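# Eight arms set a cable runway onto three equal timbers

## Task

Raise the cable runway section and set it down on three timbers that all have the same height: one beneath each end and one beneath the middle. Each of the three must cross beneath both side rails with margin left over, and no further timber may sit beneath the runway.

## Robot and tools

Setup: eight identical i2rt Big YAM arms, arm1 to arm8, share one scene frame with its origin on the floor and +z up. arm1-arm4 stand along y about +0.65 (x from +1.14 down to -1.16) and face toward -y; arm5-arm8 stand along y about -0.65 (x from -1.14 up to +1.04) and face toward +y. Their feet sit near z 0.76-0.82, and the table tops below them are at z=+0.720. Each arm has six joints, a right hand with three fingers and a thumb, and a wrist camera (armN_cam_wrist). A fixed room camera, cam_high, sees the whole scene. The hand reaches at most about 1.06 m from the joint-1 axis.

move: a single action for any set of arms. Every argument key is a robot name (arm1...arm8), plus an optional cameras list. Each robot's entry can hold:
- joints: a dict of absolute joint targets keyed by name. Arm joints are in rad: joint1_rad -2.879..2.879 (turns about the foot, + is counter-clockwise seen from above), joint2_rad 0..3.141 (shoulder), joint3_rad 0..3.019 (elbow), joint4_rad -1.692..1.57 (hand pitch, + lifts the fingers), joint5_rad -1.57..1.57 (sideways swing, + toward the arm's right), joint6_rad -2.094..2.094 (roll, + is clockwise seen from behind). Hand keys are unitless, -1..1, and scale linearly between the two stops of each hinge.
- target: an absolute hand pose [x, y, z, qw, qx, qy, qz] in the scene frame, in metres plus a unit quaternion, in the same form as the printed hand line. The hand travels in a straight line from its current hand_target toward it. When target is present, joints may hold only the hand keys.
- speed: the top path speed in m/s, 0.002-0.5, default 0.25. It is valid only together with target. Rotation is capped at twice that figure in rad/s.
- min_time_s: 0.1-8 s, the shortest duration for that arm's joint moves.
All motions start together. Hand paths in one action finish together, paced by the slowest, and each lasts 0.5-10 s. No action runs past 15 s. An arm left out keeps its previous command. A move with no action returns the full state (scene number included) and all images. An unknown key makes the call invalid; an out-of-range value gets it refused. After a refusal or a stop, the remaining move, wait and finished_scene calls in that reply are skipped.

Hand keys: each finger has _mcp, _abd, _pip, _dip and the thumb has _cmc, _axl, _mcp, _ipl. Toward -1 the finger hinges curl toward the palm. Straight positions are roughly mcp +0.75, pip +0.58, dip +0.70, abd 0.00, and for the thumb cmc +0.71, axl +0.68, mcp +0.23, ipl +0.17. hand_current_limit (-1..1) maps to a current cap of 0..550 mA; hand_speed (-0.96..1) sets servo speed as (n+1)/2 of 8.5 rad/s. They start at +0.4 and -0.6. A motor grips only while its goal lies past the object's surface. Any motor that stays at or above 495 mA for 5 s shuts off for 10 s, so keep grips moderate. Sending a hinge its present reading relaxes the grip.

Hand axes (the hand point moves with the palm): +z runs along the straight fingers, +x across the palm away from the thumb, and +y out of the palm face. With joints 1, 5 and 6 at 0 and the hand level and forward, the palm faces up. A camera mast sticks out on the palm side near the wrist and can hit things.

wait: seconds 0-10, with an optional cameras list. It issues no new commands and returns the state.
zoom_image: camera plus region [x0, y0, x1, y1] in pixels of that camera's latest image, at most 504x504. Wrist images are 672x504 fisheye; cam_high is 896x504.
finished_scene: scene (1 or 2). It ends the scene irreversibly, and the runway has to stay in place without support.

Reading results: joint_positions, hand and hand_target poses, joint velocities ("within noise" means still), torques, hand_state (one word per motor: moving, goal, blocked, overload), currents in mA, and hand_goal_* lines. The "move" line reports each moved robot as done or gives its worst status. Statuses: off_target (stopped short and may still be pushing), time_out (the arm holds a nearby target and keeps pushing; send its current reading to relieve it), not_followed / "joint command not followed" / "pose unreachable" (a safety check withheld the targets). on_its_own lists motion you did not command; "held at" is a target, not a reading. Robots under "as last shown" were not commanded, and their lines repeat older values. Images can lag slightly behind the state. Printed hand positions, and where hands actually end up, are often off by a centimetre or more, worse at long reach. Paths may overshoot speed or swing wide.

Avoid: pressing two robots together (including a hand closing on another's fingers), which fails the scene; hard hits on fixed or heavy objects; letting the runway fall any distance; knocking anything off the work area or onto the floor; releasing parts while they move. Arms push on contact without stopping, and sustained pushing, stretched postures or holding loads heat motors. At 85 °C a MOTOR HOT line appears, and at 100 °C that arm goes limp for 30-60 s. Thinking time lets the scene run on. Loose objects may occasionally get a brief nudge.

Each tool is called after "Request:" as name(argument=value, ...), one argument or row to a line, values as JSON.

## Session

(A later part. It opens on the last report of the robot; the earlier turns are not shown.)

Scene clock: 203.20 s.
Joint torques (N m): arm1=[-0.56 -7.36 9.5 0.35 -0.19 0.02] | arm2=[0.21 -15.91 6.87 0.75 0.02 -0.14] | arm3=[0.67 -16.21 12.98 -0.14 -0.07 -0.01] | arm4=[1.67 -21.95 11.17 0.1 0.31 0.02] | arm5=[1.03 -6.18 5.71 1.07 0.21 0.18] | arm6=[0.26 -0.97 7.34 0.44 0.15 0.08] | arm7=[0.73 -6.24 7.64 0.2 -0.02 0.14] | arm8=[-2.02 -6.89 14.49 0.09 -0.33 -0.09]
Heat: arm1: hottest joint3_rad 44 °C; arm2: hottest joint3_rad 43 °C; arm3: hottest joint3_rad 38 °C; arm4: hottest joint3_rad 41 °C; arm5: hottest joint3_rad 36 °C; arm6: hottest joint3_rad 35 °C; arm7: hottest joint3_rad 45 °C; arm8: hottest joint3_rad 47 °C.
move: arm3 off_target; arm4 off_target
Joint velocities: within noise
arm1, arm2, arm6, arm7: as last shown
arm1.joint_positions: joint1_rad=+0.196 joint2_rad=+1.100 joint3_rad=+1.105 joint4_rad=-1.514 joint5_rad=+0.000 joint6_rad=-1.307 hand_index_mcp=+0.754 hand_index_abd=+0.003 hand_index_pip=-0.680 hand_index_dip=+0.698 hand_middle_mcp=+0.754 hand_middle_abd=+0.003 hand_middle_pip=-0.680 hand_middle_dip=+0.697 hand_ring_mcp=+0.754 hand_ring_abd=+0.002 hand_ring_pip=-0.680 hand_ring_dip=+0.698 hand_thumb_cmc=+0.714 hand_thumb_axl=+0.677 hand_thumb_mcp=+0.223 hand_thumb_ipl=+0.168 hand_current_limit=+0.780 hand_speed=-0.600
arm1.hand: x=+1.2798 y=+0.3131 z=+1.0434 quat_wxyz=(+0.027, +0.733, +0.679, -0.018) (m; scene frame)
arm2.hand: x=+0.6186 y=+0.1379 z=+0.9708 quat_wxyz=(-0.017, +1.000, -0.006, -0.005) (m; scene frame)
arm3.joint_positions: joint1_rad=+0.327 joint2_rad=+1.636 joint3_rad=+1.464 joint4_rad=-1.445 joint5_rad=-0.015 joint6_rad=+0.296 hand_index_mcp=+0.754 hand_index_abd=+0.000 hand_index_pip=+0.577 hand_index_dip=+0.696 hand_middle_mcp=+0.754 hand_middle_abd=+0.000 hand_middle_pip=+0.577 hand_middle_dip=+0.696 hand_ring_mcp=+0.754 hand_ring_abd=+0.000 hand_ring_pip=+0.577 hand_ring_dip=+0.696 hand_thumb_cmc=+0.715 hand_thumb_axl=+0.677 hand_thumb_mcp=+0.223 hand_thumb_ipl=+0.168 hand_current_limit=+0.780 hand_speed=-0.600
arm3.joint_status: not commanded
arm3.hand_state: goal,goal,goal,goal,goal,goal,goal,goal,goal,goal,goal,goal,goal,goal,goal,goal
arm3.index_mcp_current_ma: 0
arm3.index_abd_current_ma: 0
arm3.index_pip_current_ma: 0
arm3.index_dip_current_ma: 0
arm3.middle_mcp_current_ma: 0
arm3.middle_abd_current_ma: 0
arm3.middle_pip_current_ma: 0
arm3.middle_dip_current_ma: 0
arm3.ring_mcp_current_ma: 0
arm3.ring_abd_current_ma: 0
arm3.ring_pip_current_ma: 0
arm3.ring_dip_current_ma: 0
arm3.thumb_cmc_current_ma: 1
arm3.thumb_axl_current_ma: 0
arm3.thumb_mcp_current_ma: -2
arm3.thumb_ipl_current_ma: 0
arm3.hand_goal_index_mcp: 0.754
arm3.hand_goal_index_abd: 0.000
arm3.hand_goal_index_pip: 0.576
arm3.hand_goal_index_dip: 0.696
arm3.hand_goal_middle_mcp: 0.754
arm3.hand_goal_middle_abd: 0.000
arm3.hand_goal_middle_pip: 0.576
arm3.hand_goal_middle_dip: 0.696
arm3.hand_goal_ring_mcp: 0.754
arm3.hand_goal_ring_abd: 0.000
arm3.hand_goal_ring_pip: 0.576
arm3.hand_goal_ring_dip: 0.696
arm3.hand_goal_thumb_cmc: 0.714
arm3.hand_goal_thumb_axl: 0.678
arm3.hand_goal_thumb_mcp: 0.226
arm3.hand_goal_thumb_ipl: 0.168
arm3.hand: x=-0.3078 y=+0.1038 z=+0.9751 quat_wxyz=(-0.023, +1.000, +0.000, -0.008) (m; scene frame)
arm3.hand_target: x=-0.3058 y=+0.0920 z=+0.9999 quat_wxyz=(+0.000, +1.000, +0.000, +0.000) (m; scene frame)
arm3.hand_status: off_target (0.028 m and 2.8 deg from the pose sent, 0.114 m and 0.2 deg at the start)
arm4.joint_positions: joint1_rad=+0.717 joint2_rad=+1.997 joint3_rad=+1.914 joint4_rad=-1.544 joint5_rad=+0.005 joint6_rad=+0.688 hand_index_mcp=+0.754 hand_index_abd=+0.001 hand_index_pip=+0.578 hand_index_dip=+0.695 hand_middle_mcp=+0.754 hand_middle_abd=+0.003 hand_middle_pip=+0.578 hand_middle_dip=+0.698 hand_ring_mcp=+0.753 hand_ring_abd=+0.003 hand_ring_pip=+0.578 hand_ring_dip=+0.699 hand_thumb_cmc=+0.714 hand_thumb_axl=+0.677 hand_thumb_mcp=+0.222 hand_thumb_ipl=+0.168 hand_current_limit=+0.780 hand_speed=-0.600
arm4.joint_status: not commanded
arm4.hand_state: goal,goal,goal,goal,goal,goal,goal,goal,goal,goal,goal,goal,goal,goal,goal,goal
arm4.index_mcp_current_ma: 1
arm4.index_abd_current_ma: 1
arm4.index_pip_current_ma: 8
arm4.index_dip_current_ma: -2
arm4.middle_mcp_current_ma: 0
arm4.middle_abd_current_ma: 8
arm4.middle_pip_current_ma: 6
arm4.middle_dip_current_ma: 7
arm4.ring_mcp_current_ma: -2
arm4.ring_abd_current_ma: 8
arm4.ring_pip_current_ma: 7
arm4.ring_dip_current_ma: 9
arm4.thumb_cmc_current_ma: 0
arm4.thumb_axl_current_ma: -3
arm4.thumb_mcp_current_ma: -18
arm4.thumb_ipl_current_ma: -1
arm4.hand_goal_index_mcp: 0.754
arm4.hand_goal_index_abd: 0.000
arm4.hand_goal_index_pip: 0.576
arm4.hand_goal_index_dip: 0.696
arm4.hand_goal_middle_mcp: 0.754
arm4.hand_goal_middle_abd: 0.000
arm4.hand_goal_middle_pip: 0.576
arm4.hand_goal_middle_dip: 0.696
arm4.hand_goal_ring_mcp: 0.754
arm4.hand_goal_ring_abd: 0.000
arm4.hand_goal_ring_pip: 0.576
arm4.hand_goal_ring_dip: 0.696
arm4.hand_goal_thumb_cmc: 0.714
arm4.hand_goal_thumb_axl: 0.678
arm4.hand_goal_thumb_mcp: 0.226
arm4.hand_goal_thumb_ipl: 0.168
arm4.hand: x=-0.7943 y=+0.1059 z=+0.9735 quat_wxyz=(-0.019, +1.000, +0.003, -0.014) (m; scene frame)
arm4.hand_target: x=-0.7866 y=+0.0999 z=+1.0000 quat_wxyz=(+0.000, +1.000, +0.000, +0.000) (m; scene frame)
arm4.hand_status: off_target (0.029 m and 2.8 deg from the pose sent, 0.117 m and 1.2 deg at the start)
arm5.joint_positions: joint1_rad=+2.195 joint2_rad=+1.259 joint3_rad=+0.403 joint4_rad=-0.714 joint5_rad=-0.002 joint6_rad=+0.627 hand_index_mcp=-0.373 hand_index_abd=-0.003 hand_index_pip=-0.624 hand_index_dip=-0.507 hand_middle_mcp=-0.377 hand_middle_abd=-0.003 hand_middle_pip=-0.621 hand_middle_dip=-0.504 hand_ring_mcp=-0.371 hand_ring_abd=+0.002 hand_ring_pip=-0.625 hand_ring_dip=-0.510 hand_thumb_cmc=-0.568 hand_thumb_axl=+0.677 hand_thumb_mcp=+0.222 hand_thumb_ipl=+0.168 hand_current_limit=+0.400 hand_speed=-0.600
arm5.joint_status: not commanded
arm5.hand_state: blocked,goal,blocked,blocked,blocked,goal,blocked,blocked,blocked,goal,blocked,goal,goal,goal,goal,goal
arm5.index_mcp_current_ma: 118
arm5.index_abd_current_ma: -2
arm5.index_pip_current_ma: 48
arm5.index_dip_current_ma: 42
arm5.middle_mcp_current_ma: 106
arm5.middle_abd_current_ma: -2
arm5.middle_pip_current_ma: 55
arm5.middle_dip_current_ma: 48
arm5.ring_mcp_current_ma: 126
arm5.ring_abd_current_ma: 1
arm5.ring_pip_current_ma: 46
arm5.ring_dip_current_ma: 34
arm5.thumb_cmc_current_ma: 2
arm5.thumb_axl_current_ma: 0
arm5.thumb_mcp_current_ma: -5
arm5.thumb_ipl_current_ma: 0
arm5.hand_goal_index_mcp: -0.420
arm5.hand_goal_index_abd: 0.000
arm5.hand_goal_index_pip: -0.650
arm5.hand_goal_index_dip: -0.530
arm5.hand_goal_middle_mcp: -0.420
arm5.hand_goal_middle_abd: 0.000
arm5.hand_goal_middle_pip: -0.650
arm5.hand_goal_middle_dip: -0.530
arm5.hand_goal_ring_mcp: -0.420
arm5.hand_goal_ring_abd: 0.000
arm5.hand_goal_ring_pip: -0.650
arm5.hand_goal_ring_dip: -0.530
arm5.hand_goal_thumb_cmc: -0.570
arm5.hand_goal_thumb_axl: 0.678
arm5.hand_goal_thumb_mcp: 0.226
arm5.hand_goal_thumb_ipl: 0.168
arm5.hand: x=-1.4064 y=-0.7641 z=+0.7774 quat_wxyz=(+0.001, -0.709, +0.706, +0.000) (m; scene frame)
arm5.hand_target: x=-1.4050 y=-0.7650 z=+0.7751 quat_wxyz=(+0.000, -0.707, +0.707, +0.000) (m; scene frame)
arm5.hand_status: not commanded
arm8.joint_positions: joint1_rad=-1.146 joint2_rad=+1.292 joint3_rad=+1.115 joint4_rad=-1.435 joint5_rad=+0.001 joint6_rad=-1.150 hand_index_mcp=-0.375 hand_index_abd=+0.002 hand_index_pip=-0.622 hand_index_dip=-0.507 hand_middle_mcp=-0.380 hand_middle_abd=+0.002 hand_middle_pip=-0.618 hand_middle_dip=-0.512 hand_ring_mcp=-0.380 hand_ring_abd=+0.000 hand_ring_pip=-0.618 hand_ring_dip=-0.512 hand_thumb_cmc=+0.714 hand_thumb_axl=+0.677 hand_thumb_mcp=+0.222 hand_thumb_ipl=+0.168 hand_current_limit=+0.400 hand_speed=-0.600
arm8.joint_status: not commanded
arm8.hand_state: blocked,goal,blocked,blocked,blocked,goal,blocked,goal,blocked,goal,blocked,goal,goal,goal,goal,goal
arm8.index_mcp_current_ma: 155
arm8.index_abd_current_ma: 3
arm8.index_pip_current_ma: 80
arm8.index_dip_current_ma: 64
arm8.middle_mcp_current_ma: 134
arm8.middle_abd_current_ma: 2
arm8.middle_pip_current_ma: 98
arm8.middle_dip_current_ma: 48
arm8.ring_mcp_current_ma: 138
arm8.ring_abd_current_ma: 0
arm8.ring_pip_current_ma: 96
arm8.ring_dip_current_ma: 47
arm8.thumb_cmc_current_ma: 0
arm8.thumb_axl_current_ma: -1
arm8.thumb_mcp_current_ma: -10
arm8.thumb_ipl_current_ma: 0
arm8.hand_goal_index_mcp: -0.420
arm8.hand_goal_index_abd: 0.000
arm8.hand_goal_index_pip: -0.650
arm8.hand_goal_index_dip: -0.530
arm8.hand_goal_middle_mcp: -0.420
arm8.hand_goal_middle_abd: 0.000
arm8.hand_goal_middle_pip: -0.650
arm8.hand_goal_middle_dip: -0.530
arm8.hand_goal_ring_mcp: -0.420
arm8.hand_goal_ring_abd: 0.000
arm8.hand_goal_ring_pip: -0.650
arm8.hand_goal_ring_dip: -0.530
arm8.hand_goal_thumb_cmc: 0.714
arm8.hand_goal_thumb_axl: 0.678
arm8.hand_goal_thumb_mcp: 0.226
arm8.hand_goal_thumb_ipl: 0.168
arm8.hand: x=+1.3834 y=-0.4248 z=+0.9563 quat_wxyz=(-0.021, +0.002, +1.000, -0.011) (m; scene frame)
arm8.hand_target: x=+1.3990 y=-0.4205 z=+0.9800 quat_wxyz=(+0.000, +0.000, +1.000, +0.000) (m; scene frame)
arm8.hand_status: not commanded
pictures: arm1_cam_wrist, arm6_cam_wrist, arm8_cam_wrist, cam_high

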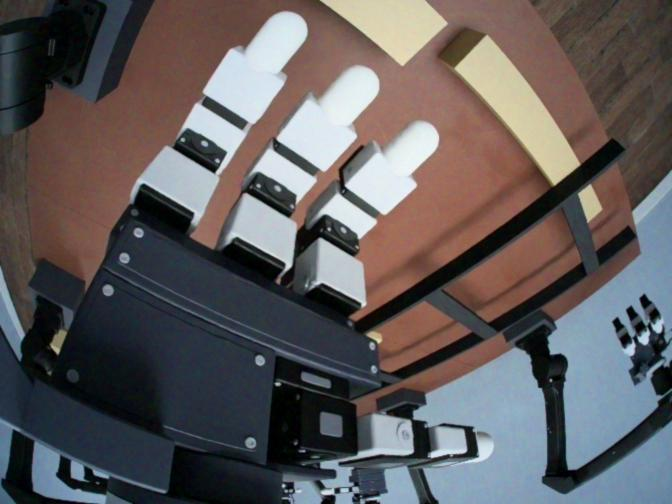

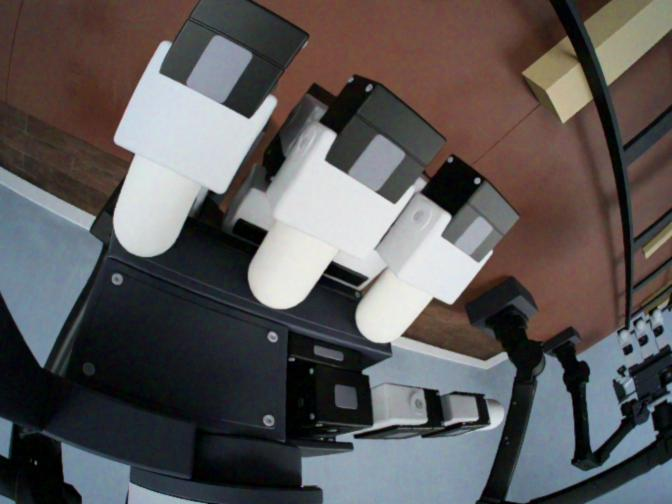

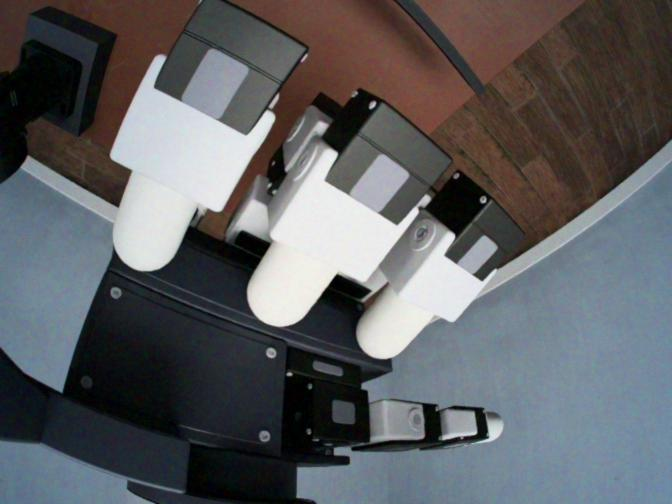

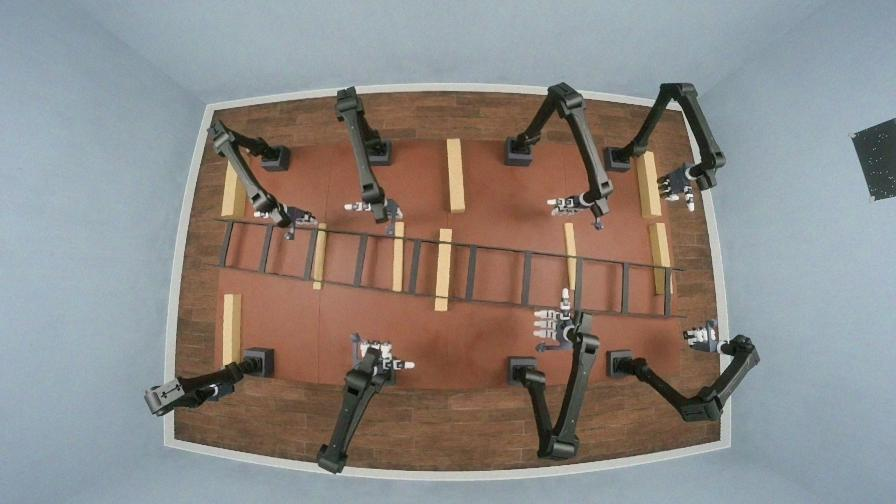

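Request:
move(
  arm8={"target": [1.34, -0.49, 0.95, 0, 0, 1, 0], "speed": 0.15},
  cameras=[],
)

Request:
move(
  arm8={"target": [1.34, -0.48, 0.825, 0, 0, 1, 0], "speed": 0.12},
  cameras=["cam_high", "arm8_cam_wrist"],
)

Request:
zoom_image(
  camera="cam_high",
  region=[560, 200, 740, 360],
)

Scene clock: 209.17 s.
Joint torques (N m): arm1=[-0.67 -7.41 9.47 0.39 -0.19 0.03] | arm2=[0.26 -15.85 6.9 0.76 0.02 -0.13] | arm3=[0.91 -16.38 13.11 -0.32 -0.03 0.03] | arm4=[1.73 -21.71 11.15 0.1 0.31 0.02] | arm5=[1.2 -5.83 5.74 1.11 0.21 0.16] | arm6=[0.32 -1.03 7.36 0.43 0.15 0.08] | arm7=[0.79 -6.3 7.64 0.2 -0.02 0.14] | arm8=[-2.08 -5.25 9.18 0.85 -0.36 -0.1]
Heat: arm1: hottest joint3_rad 43 °C; arm2: hottest joint3_rad 43 °C; arm3: hottest joint3_rad 39 °C; arm4: hottest joint3_rad 41 °C; arm5: hottest joint3_rad 36 °C; arm6: hottest joint3_rad 35 °C; arm7: hottest joint3_rad 45 °C; arm8: hottest joint3_rad 47 °C.
move: arm8 done
Joint velocities: within noise
arm1, arm2, arm3, arm4, arm5, arm6, arm7: as last shown
arm8.joint_positions: joint1_rad=-1.288 joint2_rad=+1.101 joint3_rad=+0.935 joint4_rad=-1.415 joint5_rad=-0.001 joint6_rad=-1.292 hand_index_mcp=-0.375 hand_index_abd=+0.002 hand_index_pip=-0.622 hand_index_dip=-0.507 hand_middle_mcp=-0.380 hand_middle_abd=+0.002 hand_middle_pip=-0.618 hand_middle_dip=-0.512 hand_ring_mcp=-0.380 hand_ring_abd=+0.000 hand_ring_pip=-0.618 hand_ring_dip=-0.512 hand_thumb_cmc=+0.714 hand_thumb_axl=+0.677 hand_thumb_mcp=+0.222 hand_thumb_ipl=+0.168 hand_current_limit=+0.400 hand_speed=-0.600
arm8.joint_status: not commanded
arm8.hand_state: blocked,goal,blocked,blocked,blocked,goal,blocked,goal,blocked,goal,blocked,goal,goal,goal,goal,goal
arm8.index_mcp_current_ma: 155
arm8.index_abd_current_ma: 3
arm8.index_pip_current_ma: 80
arm8.index_dip_current_ma: 64
arm8.middle_mcp_current_ma: 134
arm8.middle_abd_current_ma: 2
arm8.middle_pip_current_ma: 97
arm8.middle_dip_current_ma: 48
arm8.ring_mcp_current_ma: 138
arm8.ring_abd_current_ma: 0
arm8.ring_pip_current_ma: 96
arm8.ring_dip_current_ma: 47
arm8.thumb_cmc_current_ma: 0
arm8.thumb_axl_current_ma: -1
arm8.thumb_mcp_current_ma: -10
arm8.thumb_ipl_current_ma: 0
arm8.hand_goal_index_mcp: -0.420
arm8.hand_goal_index_abd: 0.000
arm8.hand_goal_index_pip: -0.650
arm8.hand_goal_index_dip: -0.530
arm8.hand_goal_middle_mcp: -0.420
arm8.hand_goal_middle_abd: 0.000
arm8.hand_goal_middle_pip: -0.650
arm8.hand_goal_middle_dip: -0.530
arm8.hand_goal_ring_mcp: -0.420
arm8.hand_goal_ring_abd: 0.000
arm8.hand_goal_ring_pip: -0.650
arm8.hand_goal_ring_dip: -0.530
arm8.hand_goal_thumb_cmc: 0.714
arm8.hand_goal_thumb_axl: 0.678
arm8.hand_goal_thumb_mcp: 0.226
arm8.hand_goal_thumb_ipl: 0.168
arm8.hand: x=+1.3388 y=-0.4884 z=+0.9485 quat_wxyz=(-0.007, +0.002, +1.000, -0.003) (m; scene frame)
arm8.hand_target: x=+1.3400 y=-0.4900 z=+0.9501 quat_wxyz=(+0.000, +0.000, +1.000, +0.000) (m; scene frame)
arm8.hand_status: done (0.003 m and 0.9 deg from the pose sent, 0.079 m and 2.7 deg at the start)
pictures: none
No camera images: "cameras" was empty.

Scene clock: 210.83 s.
Joint torques (N m): arm1=[-0.67 -7.36 9.51 0.34 -0.19 0.02] | arm2=[0.26 -15.85 6.9 0.76 0.02 -0.14] | arm3=[0.09 -15.68 12.77 -0.16 -0.17 -0.01] | arm4=[1.73 -21.71 11.14 0.12 0.3 0.02] | arm5=[0.91 -6.01 5.74 1.11 0.19 0.18] | arm6=[0.26 -1.03 7.35 0.44 0.16 0.08] | arm7=[0.79 -6.3 7.65 0.2 -0.02 0.14] | arm8=[-0.26 -5.54 8.02 0.87 -0.34 0.15]
Heat: arm1: hottest joint3_rad 43 °C; arm2: hottest joint3_rad 42 °C; arm3: hottest joint3_rad 39 °C; arm4: hottest joint3_rad 41 °C; arm5: hottest joint3_rad 36 °C; arm6: hottest joint3_rad 35 °C; arm7: hottest joint3_rad 44 °C; arm8: hottest joint3_rad 47 °C.
move: arm8 done
Joint velocities: within noise
arm1, arm2, arm3, arm4, arm5, arm6, arm7: as last shown
arm8.joint_positions: joint1_rad=-1.275 joint2_rad=+1.240 joint3_rad=+0.694 joint4_rad=-1.028 joint5_rad=-0.001 joint6_rad=-1.282 hand_index_mcp=-0.375 hand_index_abd=+0.002 hand_index_pip=-0.622 hand_index_dip=-0.507 hand_middle_mcp=-0.380 hand_middle_abd=+0.002 hand_middle_pip=-0.618 hand_middle_dip=-0.512 hand_ring_mcp=-0.380 hand_ring_abd=+0.000 hand_ring_pip=-0.618 hand_ring_dip=-0.512 hand_thumb_cmc=+0.714 hand_thumb_axl=+0.677 hand_thumb_mcp=+0.222 hand_thumb_ipl=+0.168 hand_current_limit=+0.400 hand_speed=-0.600
arm8.joint_status: not commanded
arm8.hand_state: blocked,goal,blocked,blocked,blocked,goal,blocked,goal,blocked,goal,blocked,goal,goal,goal,goal,goal
arm8.index_mcp_current_ma: 155
arm8.index_abd_current_ma: 3
arm8.index_pip_current_ma: 80
arm8.index_dip_current_ma: 64
arm8.middle_mcp_current_ma: 134
arm8.middle_abd_current_ma: 2
arm8.middle_pip_current_ma: 98
arm8.middle_dip_current_ma: 48
arm8.ring_mcp_current_ma: 138
arm8.ring_abd_current_ma: 0
arm8.ring_pip_current_ma: 96
arm8.ring_dip_current_ma: 47
arm8.thumb_cmc_current_ma: 0
arm8.thumb_axl_current_ma: -1
arm8.thumb_mcp_current_ma: -10
arm8.thumb_ipl_current_ma: 0
arm8.hand_goal_index_mcp: -0.420
arm8.hand_goal_index_abd: 0.000
arm8.hand_goal_index_pip: -0.650
arm8.hand_goal_index_dip: -0.530
arm8.hand_goal_middle_mcp: -0.420
arm8.hand_goal_middle_abd: 0.000
arm8.hand_goal_middle_pip: -0.650
arm8.hand_goal_middle_dip: -0.530
arm8.hand_goal_ring_mcp: -0.420
arm8.hand_goal_ring_abd: 0.000
arm8.hand_goal_ring_pip: -0.650
arm8.hand_goal_ring_dip: -0.530
arm8.hand_goal_thumb_cmc: 0.714
arm8.hand_goal_thumb_axl: 0.678
arm8.hand_goal_thumb_mcp: 0.226
arm8.hand_goal_thumb_ipl: 0.168
arm8.hand: x=+1.3402 y=-0.4841 z=+0.8254 quat_wxyz=(-0.004, +0.000, +1.000, -0.002) (m; scene frame)
arm8.hand_target: x=+1.3399 y=-0.4801 z=+0.8250 quat_wxyz=(+0.000, +0.000, +1.000, +0.000) (m; scene frame)
arm8.hand_status: done (0.004 m and 0.5 deg from the pose sent, 0.124 m and 0.9 deg at the start)
pictures: arm8_cam_wrist, cam_high

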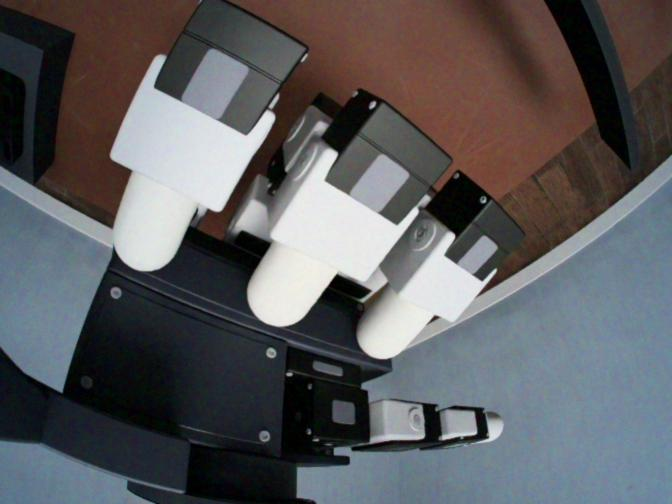

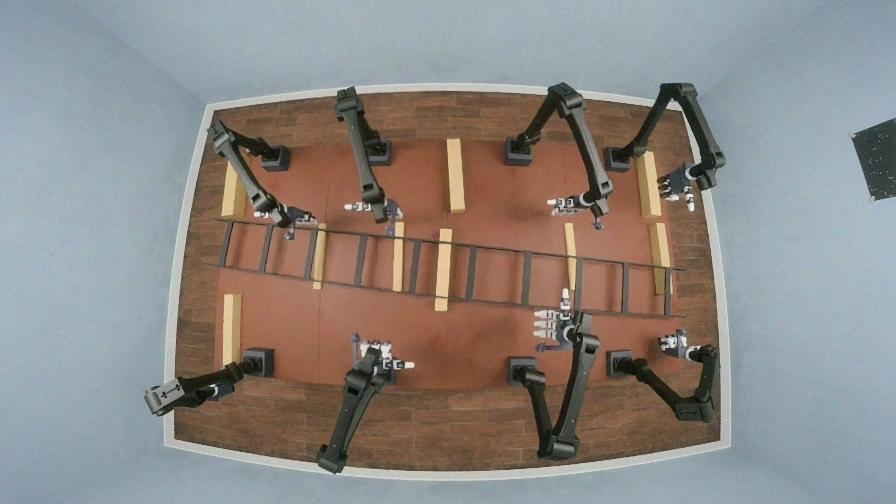

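Scaled by 2.800 from the camera's 896x504 image, which has a finer 1280x720 frame.

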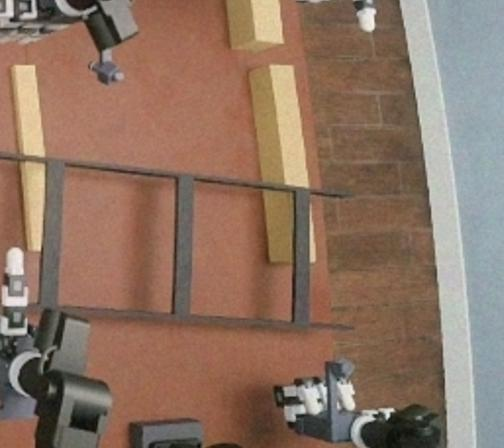

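Request:
move(
  arm8={"target": [1.34, -0.31, 0.825, 0, 0, 1, 0], "speed": 0.1},
  cameras=["cam_high"],
)

Request:
zoom_image(
  camera="cam_high",
  region=[560, 200, 740, 360],
)

Scene clock: 213.97 s.
Joint torques (N m): arm1=[-0.67 -7.47 9.5 0.35 -0.18 0.02] | arm2=[0.21 -15.85 6.89 0.76 0.02 -0.13] | arm3=[1.08 -15.85 12.83 -0.23 -0.09 -0.05] | arm4=[1.73 -21.71 11.15 0.12 0.31 0.02] | arm5=[0.85 -5.95 5.74 1.09 0.21 0.17] | arm6=[0.26 -0.97 7.35 0.43 0.15 0.08] | arm7=[0.79 -6.3 7.64 0.2 -0.02 0.14] | arm8=[0.26 -7.47 13.45 0.9 -0.44 0.03]
Heat: arm1: hottest joint3_rad 43 °C; arm2: hottest joint3_rad 42 °C; arm3: hottest joint3_rad 40 °C; arm4: hottest joint3_rad 41 °C; arm5: hottest joint3_rad 36 °C; arm6: hottest joint3_rad 35 °C; arm7: hottest joint3_rad 44 °C; arm8: hottest joint3_rad 47 °C.
move: arm8 off_target
Joint velocities: within noise
arm1, arm2, arm3, arm4, arm5, arm6, arm7: as last shown
arm8.joint_positions: joint1_rad=-0.834 joint2_rad=+1.456 joint3_rad=+0.844 joint4_rad=-1.023 joint5_rad=+0.006 joint6_rad=-0.824 hand_index_mcp=-0.379 hand_index_abd=+0.005 hand_index_pip=-0.620 hand_index_dip=-0.510 hand_middle_mcp=-0.380 hand_middle_abd=+0.002 hand_middle_pip=-0.618 hand_middle_dip=-0.512 hand_ring_mcp=-0.380 hand_ring_abd=+0.000 hand_ring_pip=-0.618 hand_ring_dip=-0.512 hand_thumb_cmc=+0.714 hand_thumb_axl=+0.677 hand_thumb_mcp=+0.222 hand_thumb_ipl=+0.168 hand_current_limit=+0.400 hand_speed=-0.600
arm8.joint_status: not commanded
arm8.hand_state: blocked,goal,blocked,blocked,blocked,goal,blocked,goal,blocked,goal,blocked,goal,goal,goal,goal,goal
arm8.index_mcp_current_ma: 139
arm8.index_abd_current_ma: 8
arm8.index_pip_current_ma: 90
arm8.index_dip_current_ma: 55
arm8.middle_mcp_current_ma: 134
arm8.middle_abd_current_ma: 2
arm8.middle_pip_current_ma: 98
arm8.middle_dip_current_ma: 48
arm8.ring_mcp_current_ma: 138
arm8.ring_abd_current_ma: 0
arm8.ring_pip_current_ma: 96
arm8.ring_dip_current_ma: 47
arm8.thumb_cmc_current_ma: 0
arm8.thumb_axl_current_ma: -1
arm8.thumb_mcp_current_ma: -10
arm8.thumb_ipl_current_ma: 0
arm8.hand_goal_index_mcp: -0.420
arm8.hand_goal_index_abd: 0.000
arm8.hand_goal_index_pip: -0.650
arm8.hand_goal_index_dip: -0.530
arm8.hand_goal_middle_mcp: -0.420
arm8.hand_goal_middle_abd: 0.000
arm8.hand_goal_middle_pip: -0.650
arm8.hand_goal_middle_dip: -0.530
arm8.hand_goal_ring_mcp: -0.420
arm8.hand_goal_ring_abd: 0.000
arm8.hand_goal_ring_pip: -0.650
arm8.hand_goal_ring_dip: -0.530
arm8.hand_goal_thumb_cmc: 0.714
arm8.hand_goal_thumb_axl: 0.678
arm8.hand_goal_thumb_mcp: 0.226
arm8.hand_goal_thumb_ipl: 0.168
arm8.hand: x=+1.3209 y=-0.3394 z=+0.8027 quat_wxyz=(-0.024, +0.009, +0.999, -0.026) (m; scene frame)
arm8.hand_target: x=+1.3383 y=-0.3117 z=+0.8261 quat_wxyz=(+0.000, +0.000, +1.000, +0.000) (m; scene frame)
arm8.hand_status: off_target (0.042 m and 4.2 deg from the pose sent, 0.174 m and 0.5 deg at the start)
pictures: cam_high

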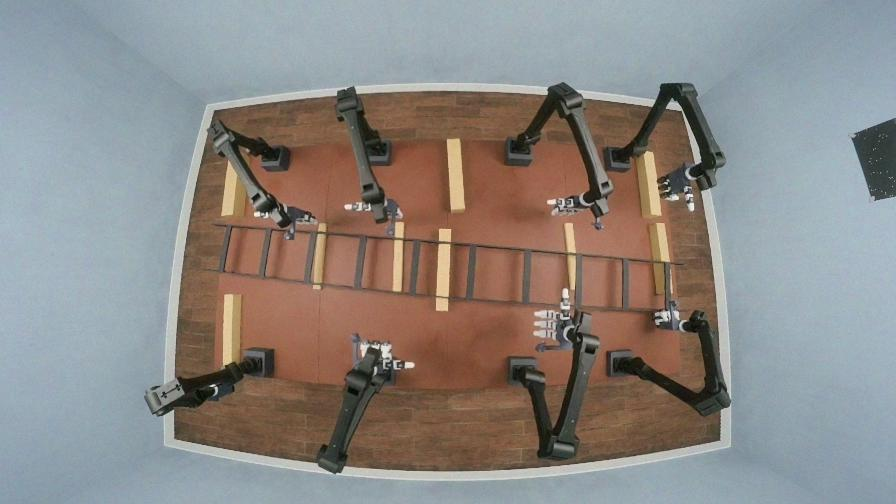

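Scaled by 2.800 from the camera's 896x504 image, which has a finer 1280x720 frame.

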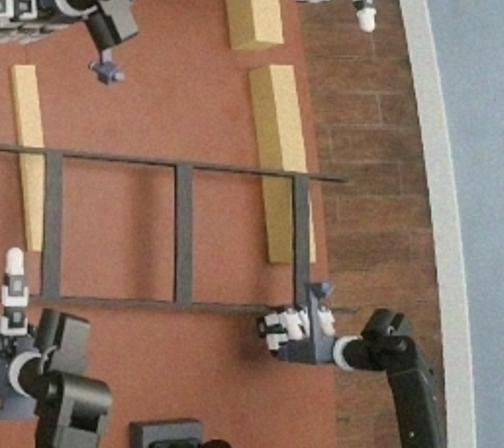

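Request:
move(
  arm8={"target": [1.34, -0.245, 0.845, 0, 0, 1, 0], "speed": 0.08},
  cameras=["cam_high"],
)

Request:
zoom_image(
  camera="cam_high",
  region=[560, 200, 740, 360],
)

Scene clock: 216.27 s.
Joint torques (N m): arm1=[-0.67 -7.41 9.51 0.35 -0.19 0.03] | arm2=[0.26 -15.91 6.9 0.75 0.02 -0.14] | arm3=[1.61 -17.03 12.82 -0.28 -0.08 0.04] | arm4=[1.73 -21.71 11.15 0.12 0.31 0.02] | arm5=[0.97 -6.01 5.74 1.1 0.19 0.17] | arm6=[0.32 -0.97 7.35 0.43 0.15 0.08] | arm7=[0.73 -6.3 7.64 0.2 -0.02 0.14] | arm8=[0.44 -9 14.54 0.44 -0.44 0.04]
Heat: arm1: hottest joint3_rad 43 °C; arm2: hottest joint3_rad 42 °C; arm3: hottest joint3_rad 40 °C; arm4: hottest joint3_rad 41 °C; arm5: hottest joint3_rad 36 °C; arm6: hottest joint3_rad 35 °C; arm7: hottest joint3_rad 44 °C; arm8: hottest joint3_rad 48 °C.
move: arm8 off_target
Joint velocities: within noise
arm1, arm2, arm3, arm4, arm5, arm6, arm7: as last shown
arm8.joint_positions: joint1_rad=-0.722 joint2_rad=+1.544 joint3_rad=+0.993 joint4_rad=-1.083 joint5_rad=+0.008 joint6_rad=-0.712 hand_index_mcp=-0.379 hand_index_abd=+0.004 hand_index_pip=-0.619 hand_index_dip=-0.511 hand_middle_mcp=-0.380 hand_middle_abd=+0.002 hand_middle_pip=-0.618 hand_middle_dip=-0.512 hand_ring_mcp=-0.380 hand_ring_abd=+0.000 hand_ring_pip=-0.618 hand_ring_dip=-0.512 hand_thumb_cmc=+0.714 hand_thumb_axl=+0.677 hand_thumb_mcp=+0.222 hand_thumb_ipl=+0.168 hand_current_limit=+0.400 hand_speed=-0.600
arm8.joint_status: not commanded
arm8.hand_state: blocked,goal,blocked,goal,blocked,goal,blocked,goal,blocked,goal,blocked,goal,goal,goal,goal,goal
arm8.index_mcp_current_ma: 139
arm8.index_abd_current_ma: 7
arm8.index_pip_current_ma: 93
arm8.index_dip_current_ma: 53
arm8.middle_mcp_current_ma: 134
arm8.middle_abd_current_ma: 2
arm8.middle_pip_current_ma: 97
arm8.middle_dip_current_ma: 48
arm8.ring_mcp_current_ma: 138
arm8.ring_abd_current_ma: 0
arm8.ring_pip_current_ma: 96
arm8.ring_dip_current_ma: 47
arm8.thumb_cmc_current_ma: 0
arm8.thumb_axl_current_ma: -1
arm8.thumb_mcp_current_ma: -10
arm8.thumb_ipl_current_ma: 0
arm8.hand_goal_index_mcp: -0.420
arm8.hand_goal_index_abd: 0.000
arm8.hand_goal_index_pip: -0.650
arm8.hand_goal_index_dip: -0.530
arm8.hand_goal_middle_mcp: -0.420
arm8.hand_goal_middle_abd: 0.000
arm8.hand_goal_middle_pip: -0.650
arm8.hand_goal_middle_dip: -0.530
arm8.hand_goal_ring_mcp: -0.420
arm8.hand_goal_ring_abd: 0.000
arm8.hand_goal_ring_pip: -0.650
arm8.hand_goal_ring_dip: -0.530
arm8.hand_goal_thumb_cmc: 0.714
arm8.hand_goal_thumb_axl: 0.678
arm8.hand_goal_thumb_mcp: 0.226
arm8.hand_goal_thumb_ipl: 0.168
arm8.hand: x=+1.3255 y=-0.2777 z=+0.8180 quat_wxyz=(-0.020, +0.009, +0.999, -0.029) (m; scene frame)
arm8.hand_target: x=+1.3383 y=-0.2469 z=+0.8461 quat_wxyz=(+0.000, +0.000, +1.000, +0.001) (m; scene frame)
arm8.hand_status: off_target (0.045 m and 4.2 deg from the pose sent, 0.105 m and 4.2 deg at the start)
pictures: cam_high

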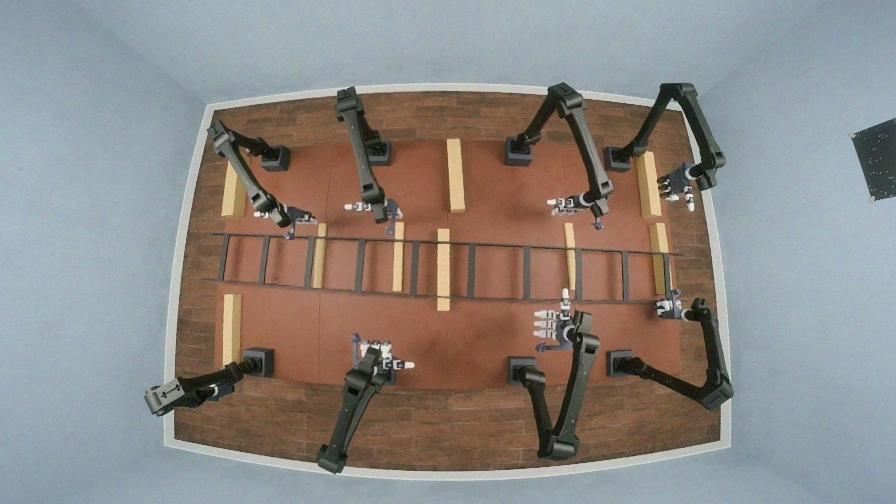

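Scaled by 2.800 from the camera's 896x504 image, which has a finer 1280x720 frame.

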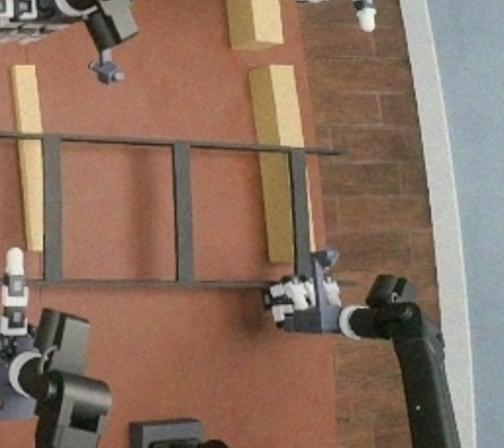

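Request:
move(
  arm8={"target": [1.34, -0.18, 0.85, 0, 0, 1, 0], "speed": 0.06},
  cameras=["cam_high", "arm8_cam_wrist"],
)

Request:
zoom_image(
  camera="cam_high",
  region=[560, 200, 740, 360],
)

Request:
zoom_image(
  camera="cam_high",
  region=[180, 170, 500, 340],
)

Scene clock: 218.67 s.
Joint torques (N m): arm1=[-0.62 -7.41 9.5 0.35 -0.19 0.02] | arm2=[0.26 -15.91 6.91 0.76 0.02 -0.14] | arm3=[0.5 -16.03 12.81 -0.35 -0.05 -0.02] | arm4=[1.73 -21.71 11.14 0.12 0.31 0.02] | arm5=[0.79 -5.95 5.76 1.09 0.21 0.17] | arm6=[0.32 -1.03 7.35 0.43 0.15 0.08] | arm7=[0.73 -6.24 7.64 0.2 -0.02 0.14] | arm8=[0.91 -10.58 15.16 0.55 -0.6 0.19]
Heat: arm1: hottest joint3_rad 43 °C; arm2: hottest joint3_rad 41 °C; arm3: hottest joint3_rad 40 °C; arm4: hottest joint3_rad 41 °C; arm5: hottest joint3_rad 36 °C; arm6: hottest joint3_rad 35 °C; arm7: hottest joint3_rad 43 °C; arm8: hottest joint3_rad 48 °C.
move: arm8 off_target
Joint velocities: within noise
arm1, arm2, arm3, arm4, arm5, arm7: as last shown
arm6.joint_positions: joint1_rad=-0.371 joint2_rad=+0.704 joint3_rad=+0.835 joint4_rad=-1.687 joint5_rad=-0.006 joint6_rad=-0.366 hand_index_mcp=-0.376 hand_index_abd=+0.003 hand_index_pip=-0.621 hand_index_dip=-0.507 hand_middle_mcp=-0.371 hand_middle_abd=+0.001 hand_middle_pip=-0.625 hand_middle_dip=-0.509 hand_ring_mcp=-0.379 hand_ring_abd=+0.002 hand_ring_pip=-0.619 hand_ring_dip=-0.508 hand_thumb_cmc=+0.714 hand_thumb_axl=+0.677 hand_thumb_mcp=+0.223 hand_thumb_ipl=+0.168 hand_current_limit=+0.400 hand_speed=-0.600
arm6.joint_status: not commanded
arm6.hand_state: blocked,goal,blocked,blocked,blocked,goal,blocked,blocked,blocked,goal,blocked,blocked,goal,goal,goal,goal
arm6.index_mcp_current_ma: 146
arm6.index_abd_current_ma: 4
arm6.index_pip_current_ma: 80
arm6.index_dip_current_ma: 63
arm6.middle_mcp_current_ma: 167
arm6.middle_abd_current_ma: 1
arm6.middle_pip_current_ma: 66
arm6.middle_dip_current_ma: 54
arm6.ring_mcp_current_ma: 136
arm6.ring_abd_current_ma: 3
arm6.ring_pip_current_ma: 88
arm6.ring_dip_current_ma: 59
arm6.thumb_cmc_current_ma: 0
arm6.thumb_axl_current_ma: -1
arm6.thumb_mcp_current_ma: -7
arm6.thumb_ipl_current_ma: 0
arm6.hand_goal_index_mcp: -0.420
arm6.hand_goal_index_abd: 0.000
arm6.hand_goal_index_pip: -0.650
arm6.hand_goal_index_dip: -0.530
arm6.hand_goal_middle_mcp: -0.420
arm6.hand_goal_middle_abd: 0.000
arm6.hand_goal_middle_pip: -0.650
arm6.hand_goal_middle_dip: -0.530
arm6.hand_goal_ring_mcp: -0.420
arm6.hand_goal_ring_abd: 0.000
arm6.hand_goal_ring_pip: -0.650
arm6.hand_goal_ring_dip: -0.530
arm6.hand_goal_thumb_cmc: 0.714
arm6.hand_goal_thumb_axl: 0.678
arm6.hand_goal_thumb_mcp: 0.226
arm6.hand_goal_thumb_ipl: 0.168
arm6.hand: x=-0.2972 y=-0.4176 z=+1.0050 quat_wxyz=(+0.001, +0.000, +1.000, +0.009) (m; scene frame)
arm6.hand_target: x=-0.3000 y=-0.4200 z=+1.0000 quat_wxyz=(+0.000, +0.000, +1.000, +0.000) (m; scene frame)
arm6.hand_status: not commanded
arm8.joint_positions: joint1_rad=-0.638 joint2_rad=+1.658 joint3_rad=+1.146 joint4_rad=-1.130 joint5_rad=+0.012 joint6_rad=-0.638 hand_index_mcp=-0.379 hand_index_abd=+0.002 hand_index_pip=-0.619 hand_index_dip=-0.511 hand_middle_mcp=-0.380 hand_middle_abd=+0.002 hand_middle_pip=-0.618 hand_middle_dip=-0.512 hand_ring_mcp=-0.380 hand_ring_abd=+0.000 hand_ring_pip=-0.618 hand_ring_dip=-0.512 hand_thumb_cmc=+0.714 hand_thumb_axl=+0.677 hand_thumb_mcp=+0.222 hand_thumb_ipl=+0.168 hand_current_limit=+0.400 hand_speed=-0.600
arm8.joint_status: not commanded
arm8.hand_state: blocked,goal,blocked,goal,blocked,goal,blocked,goal,blocked,goal,blocked,goal,goal,goal,goal,goal
arm8.index_mcp_current_ma: 139
arm8.index_abd_current_ma: 4
arm8.index_pip_current_ma: 93
arm8.index_dip_current_ma: 53
arm8.middle_mcp_current_ma: 134
arm8.middle_abd_current_ma: 2
arm8.middle_pip_current_ma: 98
arm8.middle_dip_current_ma: 48
arm8.ring_mcp_current_ma: 138
arm8.ring_abd_current_ma: 0
arm8.ring_pip_current_ma: 96
arm8.ring_dip_current_ma: 47
arm8.thumb_cmc_current_ma: 0
arm8.thumb_axl_current_ma: -1
arm8.thumb_mcp_current_ma: -10
arm8.thumb_ipl_current_ma: 0
arm8.hand_goal_index_mcp: -0.420
arm8.hand_goal_index_abd: 0.000
arm8.hand_goal_index_pip: -0.650
arm8.hand_goal_index_dip: -0.530
arm8.hand_goal_middle_mcp: -0.420
arm8.hand_goal_middle_abd: 0.000
arm8.hand_goal_middle_pip: -0.650
arm8.hand_goal_middle_dip: -0.530
arm8.hand_goal_ring_mcp: -0.420
arm8.hand_goal_ring_abd: 0.000
arm8.hand_goal_ring_pip: -0.650
arm8.hand_goal_ring_dip: -0.530
arm8.hand_goal_thumb_cmc: 0.714
arm8.hand_goal_thumb_axl: 0.678
arm8.hand_goal_thumb_mcp: 0.226
arm8.hand_goal_thumb_ipl: 0.168
arm8.hand: x=+1.3290 y=-0.2183 z=+0.8208 quat_wxyz=(-0.019, +0.003, +0.999, -0.034) (m; scene frame)
arm8.hand_target: x=+1.3379 y=-0.1825 z=+0.8514 quat_wxyz=(+0.000, +0.000, +1.000, +0.001) (m; scene frame)
arm8.hand_status: off_target (0.049 m and 4.5 deg from the pose sent, 0.104 m and 4.2 deg at the start)
pictures: arm8_cam_wrist, cam_high

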